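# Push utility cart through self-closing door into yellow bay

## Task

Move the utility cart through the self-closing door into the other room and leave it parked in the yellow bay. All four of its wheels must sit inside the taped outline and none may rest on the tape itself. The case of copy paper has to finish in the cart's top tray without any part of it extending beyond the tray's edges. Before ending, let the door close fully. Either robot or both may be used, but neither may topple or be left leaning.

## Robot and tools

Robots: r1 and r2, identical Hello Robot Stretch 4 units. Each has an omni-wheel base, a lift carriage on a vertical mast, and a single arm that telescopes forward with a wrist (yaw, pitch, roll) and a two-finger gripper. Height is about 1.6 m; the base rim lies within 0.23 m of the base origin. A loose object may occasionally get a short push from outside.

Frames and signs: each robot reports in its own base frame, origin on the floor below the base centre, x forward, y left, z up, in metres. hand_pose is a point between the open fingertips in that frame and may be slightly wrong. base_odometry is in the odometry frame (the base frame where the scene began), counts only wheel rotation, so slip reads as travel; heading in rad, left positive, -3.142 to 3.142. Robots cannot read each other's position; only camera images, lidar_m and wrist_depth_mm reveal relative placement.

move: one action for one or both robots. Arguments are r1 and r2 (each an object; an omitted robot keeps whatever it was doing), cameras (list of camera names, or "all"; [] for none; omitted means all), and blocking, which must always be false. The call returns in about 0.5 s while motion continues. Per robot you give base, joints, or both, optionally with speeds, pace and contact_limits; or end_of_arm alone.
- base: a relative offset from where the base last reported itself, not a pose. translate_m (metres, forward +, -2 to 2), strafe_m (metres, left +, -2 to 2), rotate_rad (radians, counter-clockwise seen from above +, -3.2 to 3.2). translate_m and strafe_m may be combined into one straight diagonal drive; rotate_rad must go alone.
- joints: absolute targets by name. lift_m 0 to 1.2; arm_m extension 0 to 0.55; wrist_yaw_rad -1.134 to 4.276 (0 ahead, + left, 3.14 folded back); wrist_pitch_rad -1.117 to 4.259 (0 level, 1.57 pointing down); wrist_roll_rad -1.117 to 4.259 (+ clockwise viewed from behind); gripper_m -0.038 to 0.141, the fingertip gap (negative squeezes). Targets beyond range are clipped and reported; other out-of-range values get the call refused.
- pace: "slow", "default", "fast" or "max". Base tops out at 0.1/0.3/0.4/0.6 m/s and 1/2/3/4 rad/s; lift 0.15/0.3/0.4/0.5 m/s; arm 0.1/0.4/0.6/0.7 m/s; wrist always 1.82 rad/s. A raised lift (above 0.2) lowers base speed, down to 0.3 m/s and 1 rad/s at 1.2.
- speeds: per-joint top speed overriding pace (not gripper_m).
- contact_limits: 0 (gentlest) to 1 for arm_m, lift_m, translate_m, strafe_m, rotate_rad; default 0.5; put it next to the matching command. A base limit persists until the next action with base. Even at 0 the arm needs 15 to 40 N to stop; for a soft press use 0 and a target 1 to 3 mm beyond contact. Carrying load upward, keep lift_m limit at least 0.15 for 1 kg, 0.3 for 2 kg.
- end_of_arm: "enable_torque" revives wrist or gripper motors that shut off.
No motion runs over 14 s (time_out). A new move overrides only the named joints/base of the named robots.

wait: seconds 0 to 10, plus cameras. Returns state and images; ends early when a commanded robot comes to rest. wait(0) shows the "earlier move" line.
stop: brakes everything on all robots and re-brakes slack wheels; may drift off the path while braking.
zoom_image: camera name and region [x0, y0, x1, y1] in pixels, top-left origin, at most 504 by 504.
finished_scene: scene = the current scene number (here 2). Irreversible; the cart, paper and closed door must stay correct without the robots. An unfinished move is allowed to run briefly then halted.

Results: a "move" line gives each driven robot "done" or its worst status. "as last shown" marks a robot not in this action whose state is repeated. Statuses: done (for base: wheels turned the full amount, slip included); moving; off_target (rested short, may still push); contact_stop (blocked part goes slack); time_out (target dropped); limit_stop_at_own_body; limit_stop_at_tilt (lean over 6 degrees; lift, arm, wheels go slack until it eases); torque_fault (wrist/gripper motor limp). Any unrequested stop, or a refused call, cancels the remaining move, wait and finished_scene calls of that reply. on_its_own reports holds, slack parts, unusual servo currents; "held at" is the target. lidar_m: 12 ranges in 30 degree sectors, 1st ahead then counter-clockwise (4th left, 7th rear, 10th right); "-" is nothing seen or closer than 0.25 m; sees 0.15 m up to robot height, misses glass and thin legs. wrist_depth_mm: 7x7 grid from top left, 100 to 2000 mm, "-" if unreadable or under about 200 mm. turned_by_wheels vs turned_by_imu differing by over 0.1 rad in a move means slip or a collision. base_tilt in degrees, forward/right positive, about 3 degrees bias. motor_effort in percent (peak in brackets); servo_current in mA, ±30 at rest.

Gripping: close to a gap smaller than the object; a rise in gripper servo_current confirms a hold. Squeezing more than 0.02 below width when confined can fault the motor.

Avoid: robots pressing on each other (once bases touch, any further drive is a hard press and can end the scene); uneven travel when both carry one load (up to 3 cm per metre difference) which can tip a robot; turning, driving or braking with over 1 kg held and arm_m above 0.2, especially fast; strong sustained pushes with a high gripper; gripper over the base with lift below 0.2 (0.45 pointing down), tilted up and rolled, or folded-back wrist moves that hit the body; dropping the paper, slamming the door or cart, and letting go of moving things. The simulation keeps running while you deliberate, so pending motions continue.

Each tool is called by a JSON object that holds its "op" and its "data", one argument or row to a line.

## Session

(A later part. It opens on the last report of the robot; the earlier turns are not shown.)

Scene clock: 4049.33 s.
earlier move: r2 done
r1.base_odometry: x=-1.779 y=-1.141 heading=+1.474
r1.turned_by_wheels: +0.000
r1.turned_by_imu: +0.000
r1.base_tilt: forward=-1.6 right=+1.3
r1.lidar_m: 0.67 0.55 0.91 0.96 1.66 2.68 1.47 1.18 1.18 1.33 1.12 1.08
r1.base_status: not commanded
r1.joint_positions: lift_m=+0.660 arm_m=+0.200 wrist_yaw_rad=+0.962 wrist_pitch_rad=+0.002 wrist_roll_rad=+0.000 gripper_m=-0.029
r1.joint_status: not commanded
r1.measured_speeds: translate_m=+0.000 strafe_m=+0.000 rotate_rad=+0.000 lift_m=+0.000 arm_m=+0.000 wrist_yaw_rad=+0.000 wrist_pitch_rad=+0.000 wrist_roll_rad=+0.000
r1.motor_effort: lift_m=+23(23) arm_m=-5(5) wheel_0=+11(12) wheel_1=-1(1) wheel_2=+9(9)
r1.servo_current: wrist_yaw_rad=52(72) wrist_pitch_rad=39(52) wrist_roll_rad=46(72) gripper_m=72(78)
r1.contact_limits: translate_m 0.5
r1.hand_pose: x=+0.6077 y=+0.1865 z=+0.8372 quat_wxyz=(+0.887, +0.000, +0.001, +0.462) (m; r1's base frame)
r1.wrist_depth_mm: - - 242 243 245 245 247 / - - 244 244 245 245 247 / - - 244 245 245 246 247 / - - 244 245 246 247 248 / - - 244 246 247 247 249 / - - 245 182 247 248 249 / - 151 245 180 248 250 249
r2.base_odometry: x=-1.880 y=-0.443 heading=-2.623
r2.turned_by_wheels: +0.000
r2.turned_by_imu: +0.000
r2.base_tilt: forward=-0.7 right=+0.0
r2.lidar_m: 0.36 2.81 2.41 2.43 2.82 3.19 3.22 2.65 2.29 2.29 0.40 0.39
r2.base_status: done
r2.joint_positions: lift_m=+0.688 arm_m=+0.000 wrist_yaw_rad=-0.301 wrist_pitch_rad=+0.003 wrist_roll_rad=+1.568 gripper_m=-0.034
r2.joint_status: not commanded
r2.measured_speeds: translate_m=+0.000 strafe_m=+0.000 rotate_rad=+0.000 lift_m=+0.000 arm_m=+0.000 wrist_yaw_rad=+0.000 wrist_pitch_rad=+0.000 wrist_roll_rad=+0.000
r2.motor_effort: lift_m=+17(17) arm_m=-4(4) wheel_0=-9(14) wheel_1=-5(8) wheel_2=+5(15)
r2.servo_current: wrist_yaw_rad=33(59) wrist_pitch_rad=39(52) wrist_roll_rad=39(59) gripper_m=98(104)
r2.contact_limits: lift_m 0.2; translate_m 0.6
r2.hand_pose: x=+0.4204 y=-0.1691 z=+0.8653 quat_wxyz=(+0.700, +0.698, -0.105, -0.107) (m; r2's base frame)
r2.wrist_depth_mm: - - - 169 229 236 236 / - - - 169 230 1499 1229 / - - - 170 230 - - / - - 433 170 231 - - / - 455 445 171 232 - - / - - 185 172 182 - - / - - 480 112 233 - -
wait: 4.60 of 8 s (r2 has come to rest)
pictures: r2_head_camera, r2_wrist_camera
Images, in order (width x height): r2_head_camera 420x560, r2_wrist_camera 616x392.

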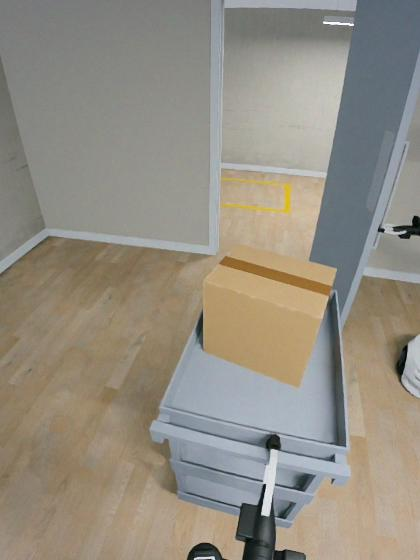

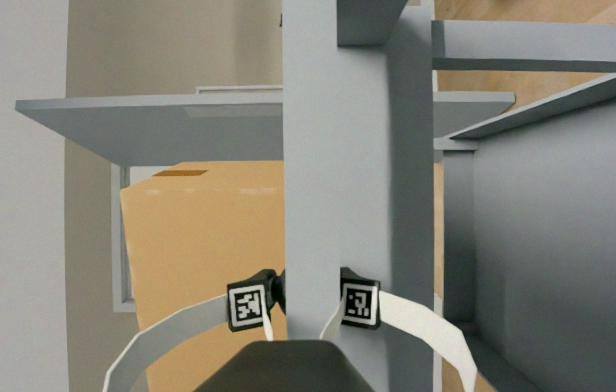

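{"op": "move", "data": {
  "blocking": false,
  "r2": {"joints": {"gripper_m": 0.07}},
  "cameras": []
}}

{"op": "wait", "data": {
  "seconds": 3,
  "cameras": []
}}

{"op": "move", "data": {
  "blocking": false,
  "r2": {"base": {"translate_m": -0.1147, "strafe_m": 0.0357}, "pace": "slow"},
  "cameras": []
}}

{"op": "wait", "data": {
  "seconds": 4,
  "cameras": ["r2_head_camera"]
}}

Scene clock: 4076.07 s.
move: r2 moving
r1.base_odometry: x=-1.779 y=-1.141 heading=+1.474
r1.turned_by_wheels: +0.000
r1.turned_by_imu: +0.000
r1.base_tilt: forward=-1.6 right=+1.2
r1.lidar_m: 0.68 0.59 0.91 0.96 1.64 2.69 1.44 1.19 1.20 1.34 1.11 1.10
r1.base_status: not commanded
r1.joint_positions: lift_m=+0.660 arm_m=+0.200 wrist_yaw_rad=+0.962 wrist_pitch_rad=+0.002 wrist_roll_rad=+0.000 gripper_m=-0.029
r1.joint_status: not commanded
r1.measured_speeds: translate_m=+0.000 strafe_m=+0.000 rotate_rad=+0.000 lift_m=+0.000 arm_m=+0.000 wrist_yaw_rad=+0.000 wrist_pitch_rad=+0.000 wrist_roll_rad=+0.000
r1.motor_effort: lift_m=+23(23) arm_m=-4(5) wheel_0=+11(12) wheel_1=-1(1) wheel_2=+9(9)
r1.servo_current: wrist_yaw_rad=26(59) wrist_pitch_rad=39(46) wrist_roll_rad=33(59) gripper_m=72(72)
r1.contact_limits: translate_m 0.5
r1.hand_pose: x=+0.6077 y=+0.1865 z=+0.8372 quat_wxyz=(+0.887, +0.000, +0.001, +0.462) (m; r1's base frame)
r1.wrist_depth_mm: - - 242 243 245 246 246 / - - 243 245 245 247 247 / - - 244 245 246 247 247 / - - 245 245 246 247 248 / - - 245 245 247 248 248 / - - 245 183 247 249 249 / - 151 245 180 248 249 250
r2.base_odometry: x=-1.880 y=-0.443 heading=-2.623
r2.turned_by_wheels: +0.000
r2.turned_by_imu: +0.001
r2.base_tilt: forward=-0.7 right=+0.1
r2.lidar_m: 0.37 2.79 2.41 2.40 2.83 3.20 3.20 2.62 2.30 2.27 0.44 0.39
r2.base_status: not commanded
r2.joint_positions: lift_m=+0.688 arm_m=+0.000 wrist_yaw_rad=-0.303 wrist_pitch_rad=+0.003 wrist_roll_rad=+1.568 gripper_m=-0.009
r2.joint_status: gripper_m moving
r2.measured_speeds: translate_m=+0.000 strafe_m=+0.000 rotate_rad=+0.002 lift_m=+0.000 arm_m=+0.000 wrist_yaw_rad=-0.005 wrist_pitch_rad=+0.000 wrist_roll_rad=+0.000
r2.motor_effort: lift_m=+17(17) arm_m=-3(4) wheel_0=-6(9) wheel_1=-4(5) wheel_2=+2(5)
r2.servo_current: wrist_yaw_rad=52(52) wrist_pitch_rad=39(46) wrist_roll_rad=52(52) gripper_m=91(91)
r2.contact_limits: lift_m 0.2; translate_m 0.6
r2.hand_pose: x=+0.4200 y=-0.1695 z=+0.8653 quat_wxyz=(+0.700, +0.698, -0.106, -0.108) (m; r2's base frame)
r2.wrist_depth_mm: - - - 172 232 239 238 / - - - 173 233 1499 1118 / - - - 173 234 - - / - - 439 174 234 - - / - 455 449 174 234 - - / - - 187 174 185 - - / - - 484 112 236 - -
pictures: none
No camera images: "cameras" was empty.

Scene clock: 4077.30 s.
earlier move: r2 done
r1.base_odometry: x=-1.779 y=-1.141 heading=+1.474
r1.turned_by_wheels: +0.000
r1.turned_by_imu: +0.000
r1.base_tilt: forward=-1.6 right=+1.3
r1.lidar_m: 0.67 0.58 0.90 0.94 1.64 2.70 1.42 1.21 1.19 1.34 1.12 1.10
r1.base_status: not commanded
r1.joint_positions: lift_m=+0.660 arm_m=+0.200 wrist_yaw_rad=+0.962 wrist_pitch_rad=+0.002 wrist_roll_rad=+0.000 gripper_m=-0.029
r1.joint_status: not commanded
r1.measured_speeds: translate_m=+0.000 strafe_m=+0.000 rotate_rad=+0.000 lift_m=+0.000 arm_m=+0.000 wrist_yaw_rad=+0.000 wrist_pitch_rad=+0.000 wrist_roll_rad=+0.000
r1.motor_effort: lift_m=+23(23) arm_m=-4(5) wheel_0=+11(12) wheel_1=+0(1) wheel_2=+9(9)
r1.servo_current: wrist_yaw_rad=52(65) wrist_pitch_rad=46(46) wrist_roll_rad=46(72) gripper_m=72(72)
r1.contact_limits: translate_m 0.5
r1.hand_pose: x=+0.6077 y=+0.1865 z=+0.8372 quat_wxyz=(+0.887, +0.000, +0.001, +0.462) (m; r1's base frame)
r1.wrist_depth_mm: - - 242 244 245 246 247 / - - 243 244 246 246 247 / - - 243 244 246 246 247 / - - 244 245 246 247 248 / - - 244 247 247 248 249 / - - 245 182 249 248 249 / - 151 247 180 247 249 250
r2.base_odometry: x=-1.880 y=-0.443 heading=-2.623
r2.turned_by_wheels: +0.000
r2.turned_by_imu: +0.000
r2.base_tilt: forward=-0.7 right=+0.1
r2.lidar_m: 0.37 2.78 2.41 2.39 2.84 3.21 3.21 2.66 2.26 2.28 1.57 0.36
r2.base_status: not commanded
r2.joint_positions: lift_m=+0.688 arm_m=+0.000 wrist_yaw_rad=-0.303 wrist_pitch_rad=+0.003 wrist_roll_rad=+1.568 gripper_m=+0.070
r2.joint_status: all done
r2.measured_speeds: translate_m=+0.000 strafe_m=+0.000 rotate_rad=+0.000 lift_m=+0.000 arm_m=+0.000 wrist_yaw_rad=+0.000 wrist_pitch_rad=+0.000 wrist_roll_rad=+0.000
r2.motor_effort: lift_m=+17(17) arm_m=-3(4) wheel_0=-4(9) wheel_1=-4(5) wheel_2=+1(5)
r2.servo_current: wrist_yaw_rad=59(59) wrist_pitch_rad=39(46) wrist_roll_rad=33(59) gripper_m=46(130)
r2.contact_limits: lift_m 0.2; translate_m 0.6
r2.hand_pose: x=+0.4200 y=-0.1695 z=+0.8653 quat_wxyz=(+0.700, +0.698, -0.106, -0.108) (m; r2's base frame)
r2.wrist_depth_mm: - - - 183 243 1430 1060 / - - - 183 244 271 267 / - - - 184 244 - - / - 544 452 185 246 - - / - 466 459 185 246 - - / - - 196 185 193 - - / - - 492 112 248 - -
wait: 1.23 of 3 s (r2 has come to rest)
pictures: none
No camera images: "cameras" was empty.

Scene clock: 4077.80 s.
move: r2 moving
r1.base_odometry: x=-1.779 y=-1.141 heading=+1.474
r1.turned_by_wheels: +0.000
r1.turned_by_imu: +0.000
r1.base_tilt: forward=-1.6 right=+1.3
r1.lidar_m: 0.69 0.56 0.91 0.94 1.66 2.70 1.41 1.20 1.18 1.32 1.12 1.11
r1.base_status: not commanded
r1.joint_positions: lift_m=+0.660 arm_m=+0.200 wrist_yaw_rad=+0.962 wrist_pitch_rad=+0.002 wrist_roll_rad=+0.000 gripper_m=-0.029
r1.joint_status: not commanded
r1.measured_speeds: translate_m=+0.000 strafe_m=+0.000 rotate_rad=+0.000 lift_m=+0.000 arm_m=+0.000 wrist_yaw_rad=+0.000 wrist_pitch_rad=+0.000 wrist_roll_rad=+0.000
r1.motor_effort: lift_m=+23(23) arm_m=-4(5) wheel_0=+11(12) wheel_1=-1(1) wheel_2=+9(9)
r1.servo_current: wrist_yaw_rad=59(59) wrist_pitch_rad=39(46) wrist_roll_rad=52(52) gripper_m=72(72)
r1.contact_limits: translate_m 0.5
r1.hand_pose: x=+0.6077 y=+0.1865 z=+0.8372 quat_wxyz=(+0.887, +0.000, +0.001, +0.462) (m; r1's base frame)
r1.wrist_depth_mm: - - 243 244 245 245 247 / - - 243 244 245 246 246 / - - 243 244 246 246 247 / - - 243 245 246 248 248 / - - 244 247 247 248 249 / - - 243 182 247 249 249 / - 151 246 181 248 249 250
r2.base_odometry: x=-1.867 y=-0.440 heading=-2.624
r2.turned_by_wheels: +0.000
r2.turned_by_imu: +0.000
r2.base_tilt: forward=-0.7 right=+0.0
r2.lidar_m: 0.40 2.80 2.41 2.41 2.84 3.19 3.20 2.67 2.26 2.27 1.58 0.43
r2.base_status: translate_m moving; strafe_m moving
r2.joint_positions: lift_m=+0.688 arm_m=+0.000 wrist_yaw_rad=-0.303 wrist_pitch_rad=+0.003 wrist_roll_rad=+1.568 gripper_m=+0.070
r2.joint_status: not commanded
r2.measured_speeds: translate_m=-0.048 strafe_m=+0.015 rotate_rad=+0.000 lift_m=+0.000 arm_m=+0.000 wrist_yaw_rad=+0.000 wrist_pitch_rad=+0.000 wrist_roll_rad=+0.000
r2.motor_effort: lift_m=+16(17) arm_m=-4(4) wheel_0=-8(9) wheel_1=-6(6) wheel_2=+7(10)
r2.servo_current: wrist_yaw_rad=46(59) wrist_pitch_rad=46(46) wrist_roll_rad=46(52) gripper_m=52(59)
r2.contact_limits: lift_m 0.2
r2.hand_pose: x=+0.4201 y=-0.1695 z=+0.8655 quat_wxyz=(+0.700, +0.698, -0.106, -0.108) (m; r2's base frame)
r2.wrist_depth_mm: - - - 193 245 1430 1138 / - - - 195 254 274 272 / - - - 194 254 - - / - - 462 195 255 - - / - - 469 196 257 - - / - - 192 196 190 - - / - - 508 112 257 732 -
pictures: none
No camera images: "cameras" was empty.

Scene clock: 4079.73 s.
earlier move: r2 done
r1.base_odometry: x=-1.779 y=-1.141 heading=+1.474
r1.turned_by_wheels: +0.000
r1.turned_by_imu: +0.000
r1.base_tilt: forward=-1.6 right=+1.2
r1.lidar_m: 0.66 0.54 0.92 0.96 1.72 2.73 1.46 1.18 1.20 1.36 1.09 1.10
r1.base_status: not commanded
r1.joint_positions: lift_m=+0.660 arm_m=+0.200 wrist_yaw_rad=+0.962 wrist_pitch_rad=+0.002 wrist_roll_rad=+0.000 gripper_m=-0.029
r1.joint_status: not commanded
r1.measured_speeds: translate_m=+0.000 strafe_m=+0.000 rotate_rad=+0.000 lift_m=+0.000 arm_m=+0.000 wrist_yaw_rad=+0.000 wrist_pitch_rad=+0.000 wrist_roll_rad=+0.000
r1.motor_effort: lift_m=+23(23) arm_m=-4(5) wheel_0=+11(12) wheel_1=+0(1) wheel_2=+9(9)
r1.servo_current: wrist_yaw_rad=52(72) wrist_pitch_rad=39(46) wrist_roll_rad=46(65) gripper_m=65(72)
r1.contact_limits: translate_m 0.5
r1.hand_pose: x=+0.6077 y=+0.1865 z=+0.8372 quat_wxyz=(+0.887, +0.000, +0.001, +0.462) (m; r1's base frame)
r1.wrist_depth_mm: - - 243 244 245 245 247 / - - 243 244 245 246 246 / - - 244 244 246 247 248 / - - 244 245 247 247 247 / - - 245 246 247 248 249 / - - 244 183 247 248 249 / - 151 246 180 247 249 249
r2.base_odometry: x=-1.763 y=-0.417 heading=-2.624
r2.turned_by_wheels: +0.000
r2.turned_by_imu: +0.000
r2.base_tilt: forward=-0.7 right=+0.1
r2.lidar_m: 0.49 2.79 2.41 2.40 2.79 3.08 3.10 2.64 2.26 2.29 1.67 0.50
r2.base_status: done
r2.joint_positions: lift_m=+0.688 arm_m=+0.000 wrist_yaw_rad=-0.303 wrist_pitch_rad=+0.003 wrist_roll_rad=+1.568 gripper_m=+0.070
r2.joint_status: not commanded
r2.measured_speeds: translate_m=+0.000 strafe_m=+0.000 rotate_rad=+0.000 lift_m=+0.000 arm_m=+0.000 wrist_yaw_rad=+0.000 wrist_pitch_rad=+0.000 wrist_roll_rad=+0.000
r2.motor_effort: lift_m=+16(17) arm_m=-3(4) wheel_0=-5(9) wheel_1=-4(7) wheel_2=+5(11)
r2.servo_current: wrist_yaw_rad=46(59) wrist_pitch_rad=33(46) wrist_roll_rad=46(59) gripper_m=46(59)
r2.contact_limits: lift_m 0.2
r2.hand_pose: x=+0.4201 y=-0.1695 z=+0.8655 quat_wxyz=(+0.700, +0.698, -0.106, -0.108) (m; r2's base frame)
r2.wrist_depth_mm: - - - - - 1756 1229 / - - - 300 368 1397 1098 / - - - 362 364 - - / - - 574 364 960 - - / - - 580 366 366 - - / - - 192 306 192 - - / - - 640 112 - 741 -
wait: 1.93 of 4 s (r2 has come to rest)
pictures: r2_head_camera
Images, in order (width x height): r2_head_camera 420x560.

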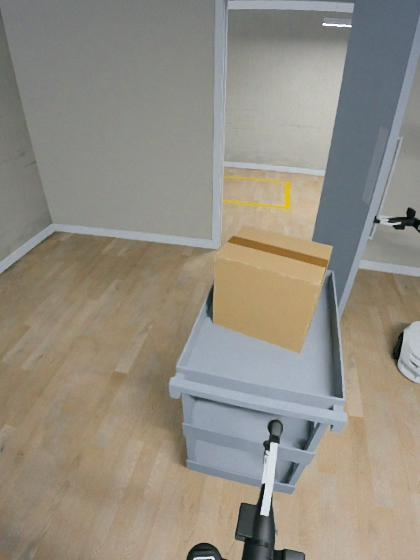

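{"op": "move", "data": {
  "blocking": false,
  "r2": {"base": {"translate_m": 0.205, "strafe_m": 0.8247}, "joints": {"lift_m": 0.95, "wrist_pitch_rad": 1.57, "wrist_yaw_rad": 0.0}, "pace": "default"},
  "cameras": []
}}

{"op": "wait", "data": {
  "seconds": 6,
  "cameras": ["r2_wrist_camera"]
}}

Scene clock: 4092.77 s.
move: r2 moving
r1.base_odometry: x=-1.779 y=-1.141 heading=+1.474
r1.turned_by_wheels: +0.000
r1.turned_by_imu: +0.000
r1.base_tilt: forward=-1.6 right=+1.2
r1.lidar_m: 0.69 0.58 0.90 0.95 1.80 2.71 1.45 1.21 1.21 1.35 1.11 1.11
r1.base_status: not commanded
r1.joint_positions: lift_m=+0.660 arm_m=+0.200 wrist_yaw_rad=+0.962 wrist_pitch_rad=+0.002 wrist_roll_rad=+0.000 gripper_m=-0.029
r1.joint_status: not commanded
r1.measured_speeds: translate_m=+0.000 strafe_m=+0.000 rotate_rad=+0.000 lift_m=+0.000 arm_m=+0.000 wrist_yaw_rad=+0.000 wrist_pitch_rad=+0.000 wrist_roll_rad=+0.000
r1.motor_effort: lift_m=+23(23) arm_m=-4(5) wheel_0=+11(12) wheel_1=-1(1) wheel_2=+9(9)
r1.servo_current: wrist_yaw_rad=39(52) wrist_pitch_rad=39(46) wrist_roll_rad=39(59) gripper_m=78(78)
r1.contact_limits: translate_m 0.5
r1.hand_pose: x=+0.6077 y=+0.1865 z=+0.8372 quat_wxyz=(+0.887, +0.000, +0.001, +0.462) (m; r1's base frame)
r1.wrist_depth_mm: - - 242 243 244 245 247 / - - 243 245 245 246 247 / - - 243 245 245 247 247 / - - 245 245 246 248 248 / - - 245 245 247 248 249 / - - 245 183 248 248 249 / - 151 246 180 248 249 250
r2.base_odometry: x=-1.754 y=-0.448 heading=-2.624
r2.turned_by_wheels: +0.000
r2.turned_by_imu: +0.000
r2.base_tilt: forward=-0.7 right=+0.0
r2.lidar_m: 0.49 2.76 2.35 2.38 2.73 3.09 3.10 2.67 2.28 2.33 1.70 0.50
r2.base_status: translate_m moving; strafe_m moving
r2.joint_positions: lift_m=+0.726 arm_m=+0.000 wrist_yaw_rad=-0.004 wrist_pitch_rad=+0.581 wrist_roll_rad=+1.568 gripper_m=+0.070
r2.joint_status: lift_m moving; wrist_yaw_rad moving; wrist_pitch_rad moving
r2.measured_speeds: translate_m=+0.032 strafe_m=+0.124 rotate_rad=+0.002 lift_m=+0.146 arm_m=+0.000 wrist_yaw_rad=+0.058 wrist_pitch_rad=+1.819 wrist_roll_rad=+0.000
r2.motor_effort: lift_m=+22(24) arm_m=-3(4) wheel_0=-9(13) wheel_1=+11(11) wheel_2=-6(7)
r2.servo_current: wrist_yaw_rad=72(124) wrist_pitch_rad=104(104) wrist_roll_rad=33(59) gripper_m=46(59)
r2.hand_pose: x=+0.4116 y=-0.0884 z=+0.7456 quat_wxyz=(+0.678, +0.677, +0.202, -0.204) (m; r2's base frame)
r2.wrist_depth_mm: 407 285 306 - - - 715 / 433 298 325 - 445 - 615 / 466 309 - - 473 - 732 / 500 322 1008 - 496 - 750 / - 343 - 778 508 691 788 / - 347 191 500 192 891 768 / - 291 - 112 1138 931 768
pictures: none
No camera images: "cameras" was empty.

Scene clock: 4096.53 s.
earlier move: r2 done
r1.base_odometry: x=-1.779 y=-1.141 heading=+1.474
r1.turned_by_wheels: +0.000
r1.turned_by_imu: +0.000
r1.base_tilt: forward=-1.6 right=+1.3
r1.lidar_m: 0.69 0.56 0.94 0.93 4.67 2.73 1.45 1.20 1.19 1.33 1.11 1.08
r1.base_status: not commanded
r1.joint_positions: lift_m=+0.660 arm_m=+0.200 wrist_yaw_rad=+0.962 wrist_pitch_rad=+0.002 wrist_roll_rad=+0.000 gripper_m=-0.029
r1.joint_status: not commanded
r1.measured_speeds: translate_m=+0.000 strafe_m=+0.000 rotate_rad=+0.000 lift_m=+0.000 arm_m=+0.000 wrist_yaw_rad=+0.000 wrist_pitch_rad=+0.000 wrist_roll_rad=+0.000
r1.motor_effort: lift_m=+23(23) arm_m=-5(5) wheel_0=+10(12) wheel_1=-1(1) wheel_2=+9(9)
r1.servo_current: wrist_yaw_rad=52(65) wrist_pitch_rad=46(52) wrist_roll_rad=52(72) gripper_m=65(78)
r1.contact_limits: translate_m 0.5
r1.hand_pose: x=+0.6077 y=+0.1865 z=+0.8372 quat_wxyz=(+0.887, +0.000, +0.001, +0.462) (m; r1's base frame)
r1.wrist_depth_mm: - - 242 244 245 245 247 / - - 244 245 245 246 246 / - - 244 244 246 246 248 / - - 245 245 246 247 248 / - - 245 246 247 248 248 / - - 245 182 248 248 249 / - 151 246 180 247 249 250
r2.base_odometry: x=-1.533 y=-1.235 heading=-2.624
r2.turned_by_wheels: +0.000
r2.turned_by_imu: +0.001
r2.base_tilt: forward=-0.6 right=+0.1
r2.lidar_m: 2.66 1.82 1.54 1.57 1.80 3.06 3.07 3.57 3.15 1.08 0.79 1.28
r2.base_status: done
r2.joint_positions: lift_m=+0.950 arm_m=+0.000 wrist_yaw_rad=-0.003 wrist_pitch_rad=+1.567 wrist_roll_rad=+1.568 gripper_m=+0.070
r2.joint_status: all done
r2.measured_speeds: translate_m=+0.000 strafe_m=+0.000 rotate_rad=+0.000 lift_m=+0.000 arm_m=+0.000 wrist_yaw_rad=+0.000 wrist_pitch_rad=+0.000 wrist_roll_rad=+0.000
r2.motor_effort: lift_m=+21(25) arm_m=-3(4) wheel_0=-3(13) wheel_1=+3(13) wheel_2=-5(9)
r2.servo_current: wrist_yaw_rad=46(124) wrist_pitch_rad=39(117) wrist_roll_rad=52(65) gripper_m=46(59)
r2.hand_pose: x=+0.1718 y=-0.0874 z=+0.8396 quat_wxyz=(+0.501, +0.501, +0.499, -0.499) (m; r2's base frame)
r2.wrist_depth_mm: 1118 1078 1098 1060 1060 1078 1060 / 1098 1118 1078 1078 1078 1078 1078 / 1098 1078 1078 1042 1078 1078 1078 / 1078 1098 1098 1060 854 1060 1060 / 1098 1098 1098 866 866 1060 1078 / 1098 1078 192 1098 190 1078 1078 / 1118 1078 1078 112 1098 1098 1078
wait: 3.77 of 6 s (r2 has come to rest)
pictures: r2_wrist_camera
Images, in order (width x height): r2_wrist_camera 616x392.

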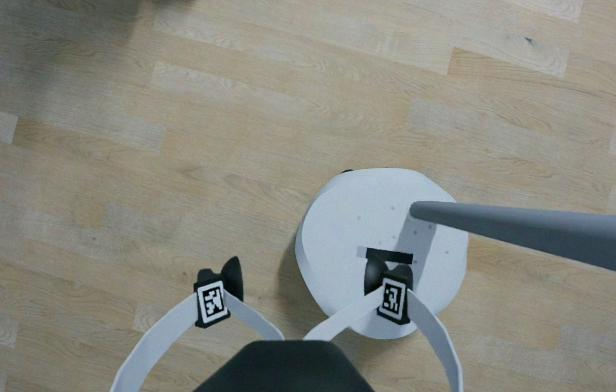

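{"op": "move", "data": {
  "blocking": false,
  "r2": {"base": {"translate_m": 1.790, "strafe_m": -0.445}, "pace": "fast"},
  "cameras": []
}}

{"op": "wait", "data": {
  "seconds": 9,
  "cameras": ["r2_head_camera"]
}}

Scene clock: 4103.17 s.
move: r2 moving
r1.base_odometry: x=-1.779 y=-1.141 heading=+1.474
r1.turned_by_wheels: +0.000
r1.turned_by_imu: +0.000
r1.base_tilt: forward=-1.6 right=+1.3
r1.lidar_m: 0.67 0.56 0.92 0.94 4.67 2.70 1.40 1.18 1.20 1.34 1.09 1.09
r1.base_status: not commanded
r1.joint_positions: lift_m=+0.660 arm_m=+0.200 wrist_yaw_rad=+0.962 wrist_pitch_rad=+0.002 wrist_roll_rad=+0.000 gripper_m=-0.029
r1.joint_status: not commanded
r1.measured_speeds: translate_m=+0.000 strafe_m=+0.000 rotate_rad=+0.000 lift_m=+0.000 arm_m=+0.000 wrist_yaw_rad=+0.000 wrist_pitch_rad=+0.000 wrist_roll_rad=+0.000
r1.motor_effort: lift_m=+23(23) arm_m=-5(5) wheel_0=+11(11) wheel_1=-1(1) wheel_2=+9(9)
r1.servo_current: wrist_yaw_rad=46(65) wrist_pitch_rad=39(46) wrist_roll_rad=59(65) gripper_m=72(72)
r1.contact_limits: translate_m 0.5
r1.hand_pose: x=+0.6077 y=+0.1865 z=+0.8372 quat_wxyz=(+0.887, +0.000, +0.001, +0.462) (m; r1's base frame)
r1.wrist_depth_mm: - - 243 244 244 246 247 / - - 243 243 245 247 247 / - - 243 245 246 247 247 / - - 245 245 246 248 249 / - - 244 246 247 247 249 / - - 244 183 247 247 249 / - 151 247 180 248 249 250
r2.base_odometry: x=-1.572 y=-1.246 heading=-2.624
r2.turned_by_wheels: +0.000
r2.turned_by_imu: +0.001
r2.base_tilt: forward=-0.7 right=+0.0
r2.lidar_m: 2.66 1.82 1.57 1.52 1.76 3.10 3.11 3.63 3.13 0.97 0.80 1.26
r2.base_status: translate_m moving; strafe_m moving
r2.joint_positions: lift_m=+0.950 arm_m=+0.000 wrist_yaw_rad=-0.003 wrist_pitch_rad=+1.567 wrist_roll_rad=+1.568 gripper_m=+0.070
r2.joint_status: not commanded
r2.measured_speeds: translate_m=+0.153 strafe_m=-0.039 rotate_rad=+0.004 lift_m=+0.000 arm_m=+0.000 wrist_yaw_rad=+0.000 wrist_pitch_rad=+0.000 wrist_roll_rad=+0.000
r2.motor_effort: lift_m=+21(21) arm_m=-4(4) wheel_0=+9(14) wheel_1=+6(7) wheel_2=-14(15)
r2.servo_current: wrist_yaw_rad=52(52) wrist_pitch_rad=46(46) wrist_roll_rad=46(52) gripper_m=52(59)
r2.hand_pose: x=+0.1718 y=-0.0874 z=+0.8396 quat_wxyz=(+0.501, +0.501, +0.499, -0.499) (m; r2's base frame)
r2.wrist_depth_mm: 1060 1078 1078 1098 1078 1078 1060 / 1078 1098 1078 1078 1078 1078 1060 / 1098 1078 1098 1078 1078 1060 1060 / 1078 1118 1098 1098 866 1078 1060 / 1098 1098 1078 878 854 1078 1078 / 1098 1078 191 1078 190 1078 1078 / 1078 1098 1078 112 1098 1078 1078
pictures: none
No camera images: "cameras" was empty.

Scene clock: 4109.03 s.
earlier move: r2 done
r1.base_odometry: x=-1.779 y=-1.141 heading=+1.474
r1.turned_by_wheels: +0.000
r1.turned_by_imu: +0.000
r1.base_tilt: forward=-1.6 right=+1.2
r1.lidar_m: 0.66 0.57 0.90 0.96 4.64 2.68 1.46 1.21 1.18 1.35 1.11 1.08
r1.base_status: not commanded
r1.joint_positions: lift_m=+0.660 arm_m=+0.200 wrist_yaw_rad=+0.962 wrist_pitch_rad=+0.002 wrist_roll_rad=+0.000 gripper_m=-0.029
r1.joint_status: not commanded
r1.measured_speeds: translate_m=+0.000 strafe_m=+0.000 rotate_rad=+0.000 lift_m=+0.000 arm_m=+0.000 wrist_yaw_rad=+0.000 wrist_pitch_rad=+0.000 wrist_roll_rad=+0.000
r1.motor_effort: lift_m=+23(23) arm_m=-4(5) wheel_0=+11(12) wheel_1=-1(1) wheel_2=+9(9)
r1.servo_current: wrist_yaw_rad=52(65) wrist_pitch_rad=46(52) wrist_roll_rad=46(72) gripper_m=65(78)
r1.contact_limits: translate_m 0.5
r1.hand_pose: x=+0.6077 y=+0.1865 z=+0.8372 quat_wxyz=(+0.887, +0.000, +0.001, +0.462) (m; r1's base frame)
r1.wrist_depth_mm: - - 242 244 245 246 247 / - - 243 244 245 246 247 / - - 244 245 246 247 248 / - - 243 245 246 247 248 / - - 245 246 246 248 248 / - - 244 183 247 249 249 / - 151 246 180 247 249 250
r2.base_odometry: x=-3.308 y=-1.734 heading=-2.624
r2.turned_by_wheels: +0.000
r2.turned_by_imu: +0.003
r2.base_tilt: forward=-0.7 right=+0.1
r2.lidar_m: 0.85 1.01 1.50 1.52 1.76 3.17 1.31 0.89 1.24 1.33 1.47 0.84
r2.base_status: done
r2.joint_positions: lift_m=+0.950 arm_m=+0.000 wrist_yaw_rad=-0.003 wrist_pitch_rad=+1.567 wrist_roll_rad=+1.568 gripper_m=+0.070
r2.joint_status: not commanded
r2.measured_speeds: translate_m=+0.000 strafe_m=+0.000 rotate_rad=+0.000 lift_m=+0.000 arm_m=+0.000 wrist_yaw_rad=+0.000 wrist_pitch_rad=+0.000 wrist_roll_rad=+0.000
r2.motor_effort: lift_m=+21(21) arm_m=-3(4) wheel_0=+1(14) wheel_1=+4(8) wheel_2=-2(15)
r2.servo_current: wrist_yaw_rad=52(59) wrist_pitch_rad=39(46) wrist_roll_rad=52(65) gripper_m=52(59)
r2.hand_pose: x=+0.1718 y=-0.0874 z=+0.8396 quat_wxyz=(+0.501, +0.501, +0.499, -0.499) (m; r2's base frame)
r2.wrist_depth_mm: - 1078 1098 1060 1060 1060 1042 / - 1098 1078 1098 1078 1060 1078 / 1008 1098 1078 1098 1060 1060 1078 / 1025 1118 1078 1078 854 1078 1078 / 1060 1098 1098 866 866 1078 1098 / 1078 1078 192 1098 190 1078 1078 / 1098 1098 1098 112 1060 1078 1078
wait: 5.87 of 9 s (r2 has come to rest)
pictures: r2_head_camera
Images, in order (width x height): r2_head_camera 420x560.

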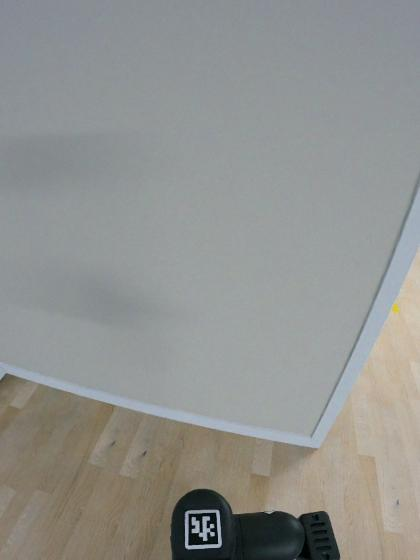

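{"op": "move", "data": {
  "blocking": false,
  "r2": {"base": {"rotate_rad": 2.821}, "pace": "default"},
  "cameras": []
}}

{"op": "wait", "data": {
  "seconds": 6,
  "cameras": ["r2_head_camera"]
}}

Scene clock: 4114.77 s.
move: r2 moving
r1.base_odometry: x=-1.779 y=-1.141 heading=+1.474
r1.turned_by_wheels: +0.000
r1.turned_by_imu: +0.000
r1.base_tilt: forward=-1.6 right=+1.3
r1.lidar_m: 0.66 0.54 0.90 0.95 4.68 2.73 1.46 1.19 1.19 1.35 1.11 1.09
r1.base_status: not commanded
r1.joint_positions: lift_m=+0.660 arm_m=+0.200 wrist_yaw_rad=+0.962 wrist_pitch_rad=+0.002 wrist_roll_rad=+0.000 gripper_m=-0.029
r1.joint_status: not commanded
r1.measured_speeds: translate_m=+0.000 strafe_m=+0.000 rotate_rad=+0.000 lift_m=+0.000 arm_m=+0.000 wrist_yaw_rad=+0.000 wrist_pitch_rad=+0.000 wrist_roll_rad=+0.000
r1.motor_effort: lift_m=+23(23) arm_m=-5(5) wheel_0=+11(12) wheel_1=-1(1) wheel_2=+9(9)
r1.servo_current: wrist_yaw_rad=59(65) wrist_pitch_rad=39(46) wrist_roll_rad=39(72) gripper_m=65(72)
r1.contact_limits: translate_m 0.5
r1.hand_pose: x=+0.6077 y=+0.1865 z=+0.8372 quat_wxyz=(+0.887, +0.000, +0.001, +0.462) (m; r1's base frame)
r1.wrist_depth_mm: - - 242 243 245 245 247 / - - 243 245 246 246 247 / - - 244 245 247 246 248 / - - 244 245 246 247 248 / - - 245 246 247 248 248 / - - 244 183 247 249 250 / - 151 246 180 247 249 249
r2.base_odometry: x=-3.308 y=-1.734 heading=-2.403
r2.turned_by_wheels: +0.220
r2.turned_by_imu: +0.214
r2.base_tilt: forward=-0.7 right=+0.1
r2.lidar_m: 0.86 1.20 1.49 1.54 2.12 4.89 1.00 0.90 1.33 1.34 0.92 0.85
r2.base_status: rotate_rad moving
r2.joint_positions: lift_m=+0.950 arm_m=+0.000 wrist_yaw_rad=-0.003 wrist_pitch_rad=+1.567 wrist_roll_rad=+1.568 gripper_m=+0.070
r2.joint_status: not commanded
r2.measured_speeds: translate_m=-0.001 strafe_m=-0.001 rotate_rad=+0.851 lift_m=+0.000 arm_m=+0.000 wrist_yaw_rad=+0.000 wrist_pitch_rad=+0.000 wrist_roll_rad=+0.000
r2.motor_effort: lift_m=+21(21) arm_m=-3(4) wheel_0=-4(8) wheel_1=-9(10) wheel_2=-11(11)
r2.servo_current: wrist_yaw_rad=46(65) wrist_pitch_rad=39(46) wrist_roll_rad=39(59) gripper_m=46(59)
r2.hand_pose: x=+0.1719 y=-0.0874 z=+0.8396 quat_wxyz=(+0.501, +0.501, +0.499, -0.499) (m; r2's base frame)
r2.wrist_depth_mm: - 1098 1078 1078 1078 1078 1060 / - 1098 1078 1098 1060 1078 1060 / 1008 1078 1078 1060 1078 1060 1060 / 1098 1098 1060 1098 878 1098 1060 / 1098 1078 1078 854 854 1078 1060 / 1098 1118 192 1078 190 1098 1078 / 1098 1118 1078 112 1078 1078 1078
pictures: none
No camera images: "cameras" was empty.

Scene clock: 4117.17 s.
earlier move: r2 done
r1.base_odometry: x=-1.779 y=-1.141 heading=+1.474
r1.turned_by_wheels: +0.000
r1.turned_by_imu: +0.000
r1.base_tilt: forward=-1.6 right=+1.3
r1.lidar_m: 0.67 0.57 0.91 0.94 4.66 2.71 1.42 1.21 1.20 1.33 1.10 1.12
r1.base_status: not commanded
r1.joint_positions: lift_m=+0.660 arm_m=+0.200 wrist_yaw_rad=+0.962 wrist_pitch_rad=+0.002 wrist_roll_rad=+0.000 gripper_m=-0.029
r1.joint_status: not commanded
r1.measured_speeds: translate_m=+0.000 strafe_m=+0.000 rotate_rad=+0.000 lift_m=+0.000 arm_m=+0.000 wrist_yaw_rad=+0.000 wrist_pitch_rad=+0.000 wrist_roll_rad=+0.000
r1.motor_effort: lift_m=+23(23) arm_m=-4(5) wheel_0=+11(12) wheel_1=-1(1) wheel_2=+9(9)
r1.servo_current: wrist_yaw_rad=46(72) wrist_pitch_rad=39(52) wrist_roll_rad=39(72) gripper_m=72(78)
r1.contact_limits: translate_m 0.5
r1.hand_pose: x=+0.6077 y=+0.1865 z=+0.8372 quat_wxyz=(+0.887, +0.000, +0.001, +0.462) (m; r1's base frame)
r1.wrist_depth_mm: - - 242 243 244 246 246 / - - 243 245 245 247 248 / - - 244 244 246 247 248 / - - 244 245 246 247 248 / - - 245 246 247 248 248 / - - 244 183 247 248 248 / - 151 246 180 247 249 249
r2.base_odometry: x=-3.308 y=-1.734 heading=+0.196
r2.turned_by_wheels: +2.600
r2.turned_by_imu: +2.531
r2.base_tilt: forward=-0.7 right=+0.0
r2.lidar_m: 4.79 1.02 0.87 1.34 1.34 0.92 0.85 0.87 1.16 1.46 1.54 2.03
r2.base_status: done
r2.joint_positions: lift_m=+0.950 arm_m=+0.000 wrist_yaw_rad=-0.003 wrist_pitch_rad=+1.567 wrist_roll_rad=+1.568 gripper_m=+0.070
r2.joint_status: not commanded
r2.measured_speeds: translate_m=+0.000 strafe_m=+0.000 rotate_rad=+0.000 lift_m=+0.000 arm_m=+0.000 wrist_yaw_rad=+0.000 wrist_pitch_rad=+0.000 wrist_roll_rad=+0.000
r2.motor_effort: lift_m=+21(21) arm_m=-4(4) wheel_0=-3(11) wheel_1=-4(10) wheel_2=-5(13)
r2.servo_current: wrist_yaw_rad=46(65) wrist_pitch_rad=46(52) wrist_roll_rad=46(59) gripper_m=52(59)
r2.hand_pose: x=+0.1719 y=-0.0874 z=+0.8396 quat_wxyz=(+0.501, +0.501, +0.499, -0.499) (m; r2's base frame)
r2.wrist_depth_mm: 1098 1098 1078 1078 1078 1060 1042 / 1098 1098 1060 1060 1078 1060 1078 / 1078 1078 1078 1098 1060 1078 1078 / 1098 1098 1078 1078 866 1060 1060 / 1098 1138 1078 878 866 1098 364 / 1098 1098 191 1078 190 1060 1060 / 1118 1098 1078 112 1078 1078 1078
wait: 2.40 of 6 s (r2 has come to rest)
pictures: r2_head_camera
Images, in order (width x height): r2_head_camera 420x560.

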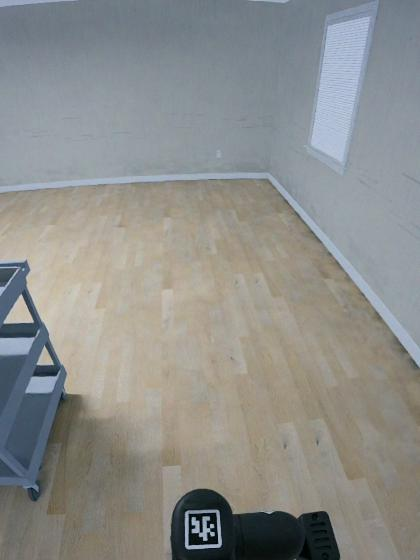

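{"op": "move", "data": {
  "blocking": false,
  "r2": {"base": {"translate_m": -0.02, "strafe_m": 0.92}, "joints": {"lift_m": 1.07, "gripper_m": 0.1}, "pace": "default"},
  "cameras": []
}}

{"op": "wait", "data": {
  "seconds": 6,
  "cameras": ["r2_head_camera", "r2_wrist_camera"]
}}

Scene clock: 4151.80 s.
move: r2 moving
r1.base_odometry: x=-1.779 y=-1.141 heading=+1.474
r1.turned_by_wheels: +0.000
r1.turned_by_imu: +0.000
r1.base_tilt: forward=-1.6 right=+1.2
r1.lidar_m: 0.67 0.53 0.92 0.96 4.67 2.69 1.44 1.19 1.17 1.35 1.12 1.11
r1.base_status: not commanded
r1.joint_positions: lift_m=+0.660 arm_m=+0.200 wrist_yaw_rad=+0.962 wrist_pitch_rad=+0.002 wrist_roll_rad=+0.000 gripper_m=-0.029
r1.joint_status: not commanded
r1.measured_speeds: translate_m=+0.000 strafe_m=+0.000 rotate_rad=+0.000 lift_m=+0.000 arm_m=+0.000 wrist_yaw_rad=+0.000 wrist_pitch_rad=+0.000 wrist_roll_rad=+0.000
r1.motor_effort: lift_m=+23(23) arm_m=-4(5) wheel_0=+11(11) wheel_1=+0(1) wheel_2=+9(9)
r1.servo_current: wrist_yaw_rad=59(59) wrist_pitch_rad=33(46) wrist_roll_rad=52(59) gripper_m=72(78)
r1.contact_limits: translate_m 0.5
r1.hand_pose: x=+0.6077 y=+0.1865 z=+0.8372 quat_wxyz=(+0.887, +0.000, +0.001, +0.462) (m; r1's base frame)
r1.wrist_depth_mm: - - 242 243 245 246 247 / - - 243 244 245 246 247 / - - 243 244 245 247 247 / - - 244 245 245 247 248 / - - 244 245 247 248 249 / - - 245 183 247 249 249 / - 151 246 180 247 249 250
r2.base_odometry: x=-3.316 y=-1.699 heading=+0.197
r2.turned_by_wheels: +0.001
r2.turned_by_imu: +0.001
r2.base_tilt: forward=-0.7 right=+0.1
r2.lidar_m: 4.89 0.99 0.87 1.30 1.31 0.92 0.84 0.89 1.18 1.53 1.58 2.07
r2.base_status: translate_m moving; strafe_m moving
r2.joint_positions: lift_m=+0.988 arm_m=+0.000 wrist_yaw_rad=-0.003 wrist_pitch_rad=+1.567 wrist_roll_rad=+1.568 gripper_m=+0.088
r2.joint_status: lift_m moving; gripper_m moving
r2.measured_speeds: translate_m=-0.005 strafe_m=+0.138 rotate_rad=+0.002 lift_m=+0.146 arm_m=+0.000 wrist_yaw_rad=+0.000 wrist_pitch_rad=+0.000 wrist_roll_rad=+0.000
r2.motor_effort: lift_m=+24(25) arm_m=-3(4) wheel_0=-9(14) wheel_1=+12(12) wheel_2=+6(6)
r2.servo_current: wrist_yaw_rad=52(59) wrist_pitch_rad=46(46) wrist_roll_rad=52(59) gripper_m=91(91)
r2.hand_pose: x=+0.1719 y=-0.0874 z=+0.8776 quat_wxyz=(+0.501, +0.501, +0.499, -0.499) (m; r2's base frame)
r2.wrist_depth_mm: 1098 1138 1138 1098 1098 1118 1098 / 1138 1118 1138 1118 1098 1078 1098 / 1160 1118 1138 1118 1118 1118 1118 / 1138 1138 1118 1118 904 1078 1118 / 1118 1118 1138 904 891 1098 362 / 1160 1138 195 1138 200 1118 1138 / 1138 1118 1118 112 1118 1118 1098
pictures: none
No camera images: "cameras" was empty.

Scene clock: 4155.70 s.
earlier move: r2 done
r1.base_odometry: x=-1.779 y=-1.141 heading=+1.474
r1.turned_by_wheels: +0.000
r1.turned_by_imu: +0.000
r1.base_tilt: forward=-1.6 right=+1.2
r1.lidar_m: 0.69 0.57 0.91 0.94 4.65 2.73 1.45 1.17 1.20 1.33 1.12 1.11
r1.base_status: not commanded
r1.joint_positions: lift_m=+0.660 arm_m=+0.200 wrist_yaw_rad=+0.962 wrist_pitch_rad=+0.002 wrist_roll_rad=+0.000 gripper_m=-0.029
r1.joint_status: not commanded
r1.measured_speeds: translate_m=+0.000 strafe_m=+0.000 rotate_rad=+0.000 lift_m=+0.000 arm_m=+0.000 wrist_yaw_rad=+0.000 wrist_pitch_rad=+0.000 wrist_roll_rad=+0.000
r1.motor_effort: lift_m=+23(23) arm_m=-4(5) wheel_0=+11(12) wheel_1=-1(1) wheel_2=+9(9)
r1.servo_current: wrist_yaw_rad=33(72) wrist_pitch_rad=46(52) wrist_roll_rad=46(72) gripper_m=72(78)
r1.contact_limits: translate_m 0.5
r1.hand_pose: x=+0.6077 y=+0.1865 z=+0.8372 quat_wxyz=(+0.887, +0.000, +0.001, +0.462) (m; r1's base frame)
r1.wrist_depth_mm: - - 242 244 245 246 247 / - - 242 245 246 246 247 / - - 243 245 246 247 247 / - - 244 245 246 247 248 / - - 245 246 246 249 248 / - - 245 183 247 248 249 / - 151 247 180 247 249 250
r2.base_odometry: x=-3.508 y=-0.836 heading=+0.197
r2.turned_by_wheels: +0.000
r2.turned_by_imu: +0.001
r2.base_tilt: forward=-0.7 right=+0.1
r2.lidar_m: 0.52 0.56 0.93 0.45 0.42 0.56 3.91 1.04 1.21 2.42 2.47 0.58
r2.base_status: done
r2.joint_positions: lift_m=+1.070 arm_m=+0.000 wrist_yaw_rad=-0.003 wrist_pitch_rad=+1.567 wrist_roll_rad=+1.568 gripper_m=+0.100
r2.joint_status: all done
r2.measured_speeds: translate_m=+0.000 strafe_m=+0.000 rotate_rad=+0.000 lift_m=+0.000 arm_m=+0.000 wrist_yaw_rad=+0.000 wrist_pitch_rad=+0.000 wrist_roll_rad=+0.000
r2.motor_effort: lift_m=+21(25) arm_m=-4(4) wheel_0=-3(14) wheel_1=+2(12) wheel_2=+6(8)
r2.servo_current: wrist_yaw_rad=39(65) wrist_pitch_rad=39(52) wrist_roll_rad=52(65) gripper_m=52(91)
r2.hand_pose: x=+0.1719 y=-0.0874 z=+0.9595 quat_wxyz=(+0.501, +0.501, +0.499, -0.499) (m; r2's base frame)
r2.wrist_depth_mm: 1205 1182 1229 1182 1182 1182 1182 / 1205 1205 1205 1182 1182 1182 1160 / 1205 1229 1229 1182 1229 1182 1160 / - 1060 1229 1205 991 1205 1182 / - 1060 1205 976 991 1182 366 / - - 197 1229 199 1205 1160 / - 991 1229 112 1205 - -
wait: 3.90 of 6 s (r2 has come to rest)
pictures: r2_head_camera, r2_wrist_camera
Images, in order (width x height): r2_head_camera 420x560, r2_wrist_camera 616x392.

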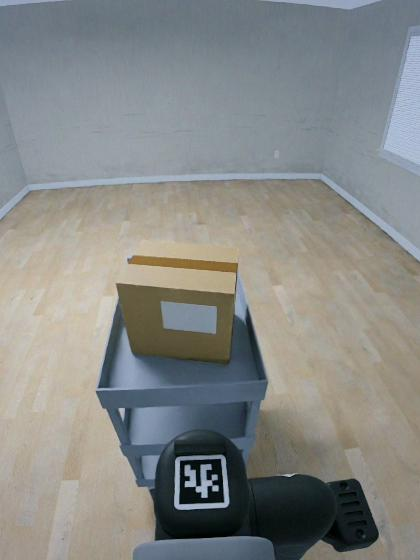

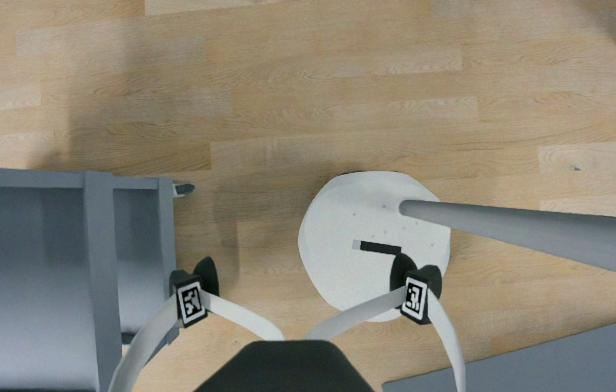

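{"op": "move", "data": {
  "blocking": false,
  "r2": {"base": {"rotate_rad": 0.31}, "joints": {"arm_m": 0.2, "gripper_m": 0.07}, "pace": "default"},
  "cameras": []
}}

{"op": "wait", "data": {
  "seconds": 5,
  "cameras": ["r2_head_camera", "r2_wrist_camera"]
}}

Scene clock: 4231.73 s.
move: r2 moving
r1.base_odometry: x=-1.779 y=-1.141 heading=+1.474
r1.turned_by_wheels: +0.000
r1.turned_by_imu: +0.000
r1.base_tilt: forward=-1.5 right=+1.2
r1.lidar_m: 0.68 0.54 0.92 0.90 4.66 2.70 1.43 1.20 1.21 1.33 1.09 1.09
r1.base_status: not commanded
r1.joint_positions: lift_m=+0.660 arm_m=+0.200 wrist_yaw_rad=+0.962 wrist_pitch_rad=+0.002 wrist_roll_rad=+0.000 gripper_m=-0.029
r1.joint_status: not commanded
r1.measured_speeds: translate_m=+0.000 strafe_m=+0.000 rotate_rad=+0.000 lift_m=+0.000 arm_m=+0.000 wrist_yaw_rad=+0.000 wrist_pitch_rad=+0.000 wrist_roll_rad=+0.000
r1.motor_effort: lift_m=+23(23) arm_m=-5(5) wheel_0=+11(12) wheel_1=-1(1) wheel_2=+9(9)
r1.servo_current: wrist_yaw_rad=65(65) wrist_pitch_rad=39(46) wrist_roll_rad=59(59) gripper_m=72(78)
r1.contact_limits: translate_m 0.5
r1.hand_pose: x=+0.6077 y=+0.1865 z=+0.8372 quat_wxyz=(+0.887, +0.000, +0.001, +0.462) (m; r1's base frame)
r1.wrist_depth_mm: - - 242 244 245 245 246 / - - 243 245 245 246 247 / - - 244 245 246 247 248 / - - 244 245 247 248 249 / - - 245 246 246 248 249 / - - 245 183 247 248 249 / - 151 247 180 247 248 249
r2.base_odometry: x=-3.508 y=-0.836 heading=+0.370
r2.turned_by_wheels: +0.173
r2.turned_by_imu: +0.169
r2.base_tilt: forward=-0.7 right=+0.1
r2.lidar_m: 0.52 0.61 0.86 0.43 0.44 0.63 3.89 1.05 1.50 2.42 2.60 0.55
r2.base_status: rotate_rad moving
r2.joint_positions: lift_m=+1.070 arm_m=+0.051 wrist_yaw_rad=-0.003 wrist_pitch_rad=+1.567 wrist_roll_rad=+1.568 gripper_m=+0.084
r2.joint_status: arm_m moving; gripper_m moving
r2.measured_speeds: translate_m=+0.002 strafe_m=-0.001 rotate_rad=+0.651 lift_m=+0.000 arm_m=+0.195 wrist_yaw_rad=+0.000 wrist_pitch_rad=+0.000 wrist_roll_rad=+0.000
r2.motor_effort: lift_m=+21(21) arm_m=+7(10) wheel_0=-9(10) wheel_1=-7(8) wheel_2=-8(11)
r2.servo_current: wrist_yaw_rad=26(65) wrist_pitch_rad=39(46) wrist_roll_rad=39(52) gripper_m=91(124)
r2.hand_pose: x=+0.2225 y=-0.0874 z=+0.9595 quat_wxyz=(+0.501, +0.501, +0.499, -0.499) (m; r2's base frame)
r2.wrist_depth_mm: 1182 1205 1205 1229 1182 1182 1160 / 1229 1205 1229 1205 1229 1182 1182 / - 1205 1182 1182 1182 1182 1205 / - - 1229 1229 976 1205 1229 / - - 1229 1205 976 1205 1205 / - - 194 1205 201 1205 1182 / - 1229 1205 112 1205 1205 1205
pictures: none
No camera images: "cameras" was empty.

Scene clock: 4232.93 s.
earlier move: r2 done
r1.base_odometry: x=-1.779 y=-1.141 heading=+1.474
r1.turned_by_wheels: +0.000
r1.turned_by_imu: +0.000
r1.base_tilt: forward=-1.6 right=+1.2
r1.lidar_m: 0.68 0.56 0.90 0.96 4.68 2.70 1.47 1.19 1.19 1.34 1.11 1.09
r1.base_status: not commanded
r1.joint_positions: lift_m=+0.660 arm_m=+0.200 wrist_yaw_rad=+0.962 wrist_pitch_rad=+0.002 wrist_roll_rad=+0.000 gripper_m=-0.029
r1.joint_status: not commanded
r1.measured_speeds: translate_m=+0.000 strafe_m=+0.000 rotate_rad=+0.000 lift_m=+0.000 arm_m=+0.000 wrist_yaw_rad=+0.000 wrist_pitch_rad=+0.000 wrist_roll_rad=+0.000
r1.motor_effort: lift_m=+23(23) arm_m=-5(5) wheel_0=+11(12) wheel_1=-1(1) wheel_2=+9(9)
r1.servo_current: wrist_yaw_rad=33(65) wrist_pitch_rad=39(52) wrist_roll_rad=52(59) gripper_m=78(78)
r1.contact_limits: translate_m 0.5
r1.hand_pose: x=+0.6077 y=+0.1865 z=+0.8372 quat_wxyz=(+0.887, +0.000, +0.001, +0.462) (m; r1's base frame)
r1.wrist_depth_mm: - - 242 244 245 246 247 / - 820 243 245 245 246 247 / - - 243 245 245 247 248 / - - 244 244 246 248 248 / - - 245 246 247 247 248 / - - 244 183 248 248 248 / - 151 246 180 248 249 249
r2.base_odometry: x=-3.508 y=-0.836 heading=+0.506
r2.turned_by_wheels: +0.136
r2.turned_by_imu: +0.132
r2.base_tilt: forward=-0.7 right=+0.1
r2.lidar_m: 0.53 2.70 0.84 0.42 0.46 0.71 1.10 1.04 1.79 2.42 2.80 0.50
r2.base_status: done
r2.joint_positions: lift_m=+1.070 arm_m=+0.200 wrist_yaw_rad=-0.003 wrist_pitch_rad=+1.567 wrist_roll_rad=+1.568 gripper_m=+0.070
r2.joint_status: all done
r2.measured_speeds: translate_m=+0.000 strafe_m=+0.000 rotate_rad=+0.000 lift_m=+0.000 arm_m=+0.000 wrist_yaw_rad=+0.000 wrist_pitch_rad=+0.000 wrist_roll_rad=+0.000
r2.motor_effort: lift_m=+21(21) arm_m=+8(10) wheel_0=-5(10) wheel_1=-5(8) wheel_2=-4(11)
r2.servo_current: wrist_yaw_rad=59(65) wrist_pitch_rad=46(46) wrist_roll_rad=39(65) gripper_m=52(124)
r2.hand_pose: x=+0.3716 y=-0.0874 z=+0.9595 quat_wxyz=(+0.501, +0.501, +0.499, -0.499) (m; r2's base frame)
r2.wrist_depth_mm: 397 399 1182 1229 1205 1205 1205 / 392 397 778 1229 1182 1182 1205 / 399 397 - 1205 1182 1205 1160 / 397 397 1229 1205 1025 976 1205 / 399 - 1078 1205 976 991 1182 / 402 - 191 1205 190 1182 1182 / 399 155 1205 112 1205 1205 1205
wait: 1.20 of 5 s (r2 has come to rest)
pictures: r2_head_camera, r2_wrist_camera
Images, in order (width x height): r2_head_camera 420x560, r2_wrist_camera 616x392.

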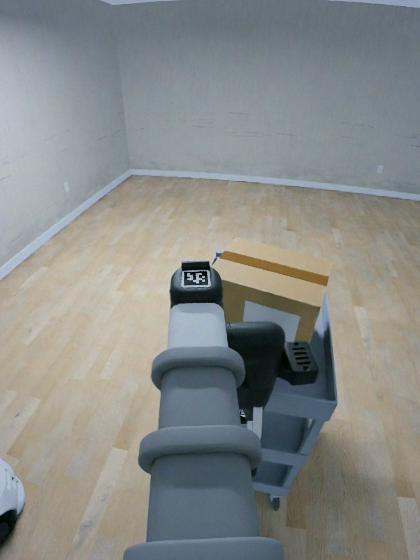

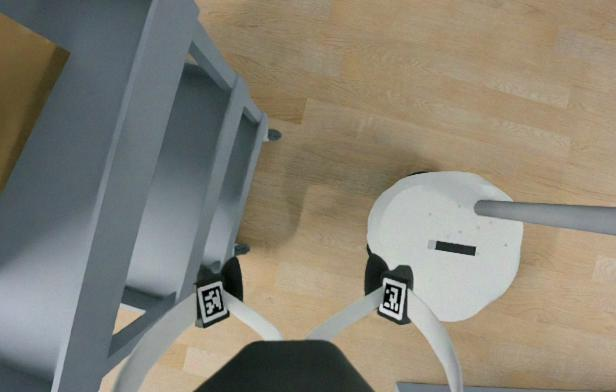

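{"op": "move", "data": {
  "blocking": false,
  "cameras": ["r2_head_camera", "r2_wrist_camera", "r1_head_camera"]
}}

Scene clock: 4264.23 s.
r1.base_odometry: x=-1.779 y=-1.141 heading=+1.474
r1.turned_by_wheels: +0.000
r1.turned_by_imu: +0.000
r1.base_tilt: forward=-1.6 right=+1.2
r1.lidar_m: 0.68 0.56 0.91 0.95 4.66 2.72 1.43 1.19 1.20 1.35 1.12 1.12
r1.base_status: not commanded
r1.joint_positions: lift_m=+0.660 arm_m=+0.200 wrist_yaw_rad=+0.962 wrist_pitch_rad=+0.002 wrist_roll_rad=+0.000 gripper_m=-0.029
r1.joint_status: not commanded
r1.measured_speeds: translate_m=+0.000 strafe_m=+0.000 rotate_rad=+0.000 lift_m=+0.000 arm_m=+0.000 wrist_yaw_rad=+0.000 wrist_pitch_rad=+0.000 wrist_roll_rad=+0.000
r1.motor_effort: lift_m=+23(23) arm_m=-4(5) wheel_0=+11(12) wheel_1=+0(1) wheel_2=+9(9)
r1.servo_current: wrist_yaw_rad=59(65) wrist_pitch_rad=39(52) wrist_roll_rad=52(59) gripper_m=72(78)
r1.contact_limits: translate_m 0.5
r1.hand_pose: x=+0.6077 y=+0.1865 z=+0.8372 quat_wxyz=(+0.887, +0.000, +0.001, +0.462) (m; r1's base frame)
r1.wrist_depth_mm: - - 243 243 244 246 246 / - 809 243 244 245 246 247 / - - 244 245 246 246 248 / - - 245 245 247 247 249 / - - 245 246 246 247 249 / - - 244 183 247 249 250 / - 151 247 181 248 249 250
r2.base_odometry: x=-3.508 y=-0.836 heading=+0.506
r2.turned_by_wheels: +0.000
r2.turned_by_imu: +0.000
r2.base_tilt: forward=-0.7 right=+0.1
r2.lidar_m: 0.53 2.70 0.85 0.43 0.47 0.72 1.08 1.03 1.82 2.42 2.76 0.54
r2.base_status: done
r2.joint_positions: lift_m=+1.070 arm_m=+0.200 wrist_yaw_rad=-0.003 wrist_pitch_rad=+1.567 wrist_roll_rad=+1.568 gripper_m=+0.070
r2.joint_status: all done
r2.measured_speeds: translate_m=+0.000 strafe_m=+0.000 rotate_rad=+0.000 lift_m=+0.000 arm_m=+0.000 wrist_yaw_rad=+0.000 wrist_pitch_rad=+0.000 wrist_roll_rad=+0.000
r2.motor_effort: lift_m=+21(21) arm_m=+8(10) wheel_0=-4(10) wheel_1=-5(8) wheel_2=-4(11)
r2.servo_current: wrist_yaw_rad=39(65) wrist_pitch_rad=46(46) wrist_roll_rad=52(65) gripper_m=52(124)
r2.hand_pose: x=+0.3716 y=-0.0874 z=+0.9595 quat_wxyz=(+0.501, +0.501, +0.499, -0.499) (m; r2's base frame)
r2.wrist_depth_mm: 397 394 1205 1182 1182 1182 1160 / 389 392 788 1205 1205 1182 1138 / 397 397 - 1205 1205 1182 1205 / 399 397 1229 1205 1042 976 1205 / 399 - 1060 1205 991 991 1182 / 399 - 190 1182 190 1182 1205 / 399 156 1205 112 1205 1205 1182
pictures: r1_head_camera, r2_head_camera, r2_wrist_camera
Images, in order (width x height): r1_head_camera 420x560, r2_head_camera 420x560, r2_wrist_camera 616x392.

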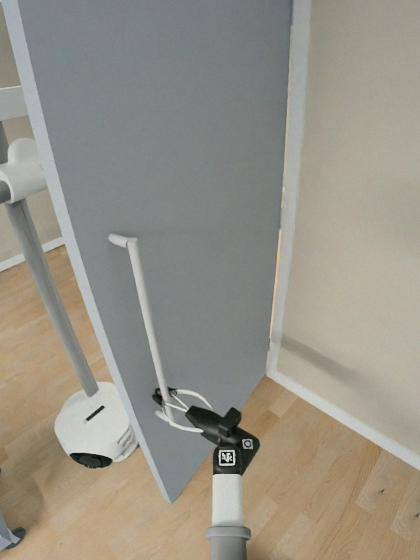

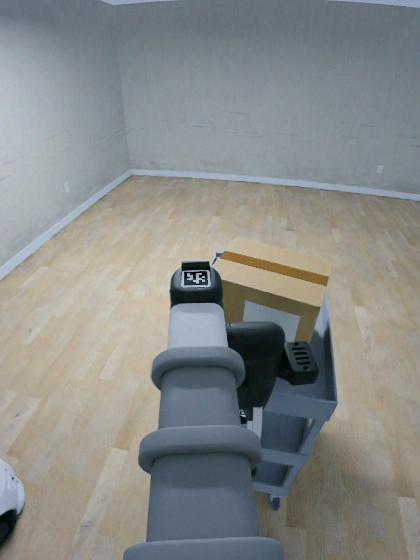

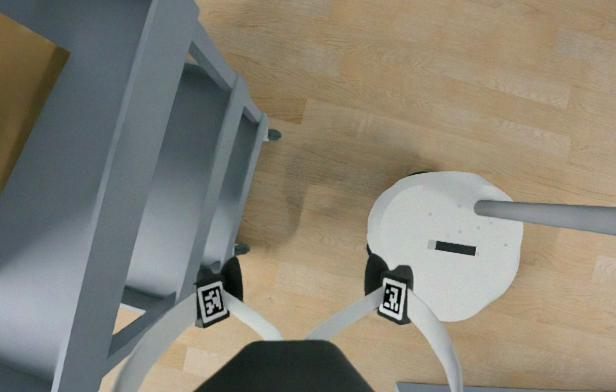

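{"op": "zoom_image", "data": {
  "camera": "r2_wrist_camera",
  "region": [0, 0, 308, 392]
}}

{"op": "zoom_image", "data": {
  "camera": "r2_head_camera",
  "region": [160, 220, 380, 520]
}}

Scaled by 1.286.

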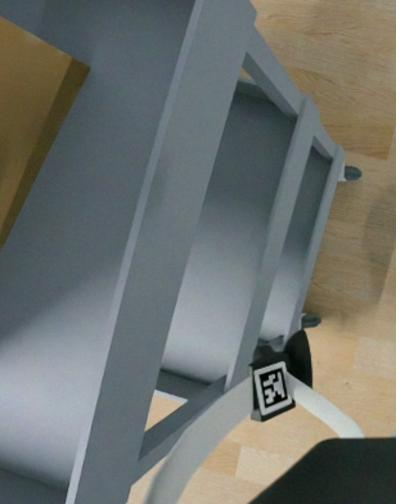

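Scaled by 1.680 from the camera's 420x560 image, which has a finer 1200x1600 frame.

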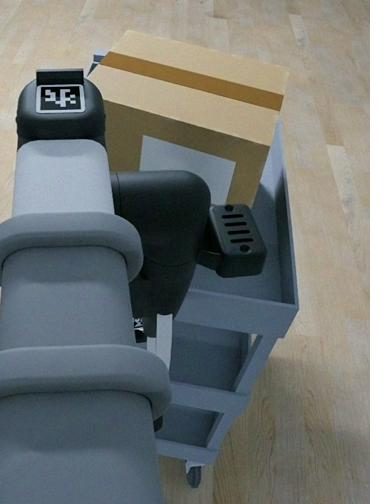

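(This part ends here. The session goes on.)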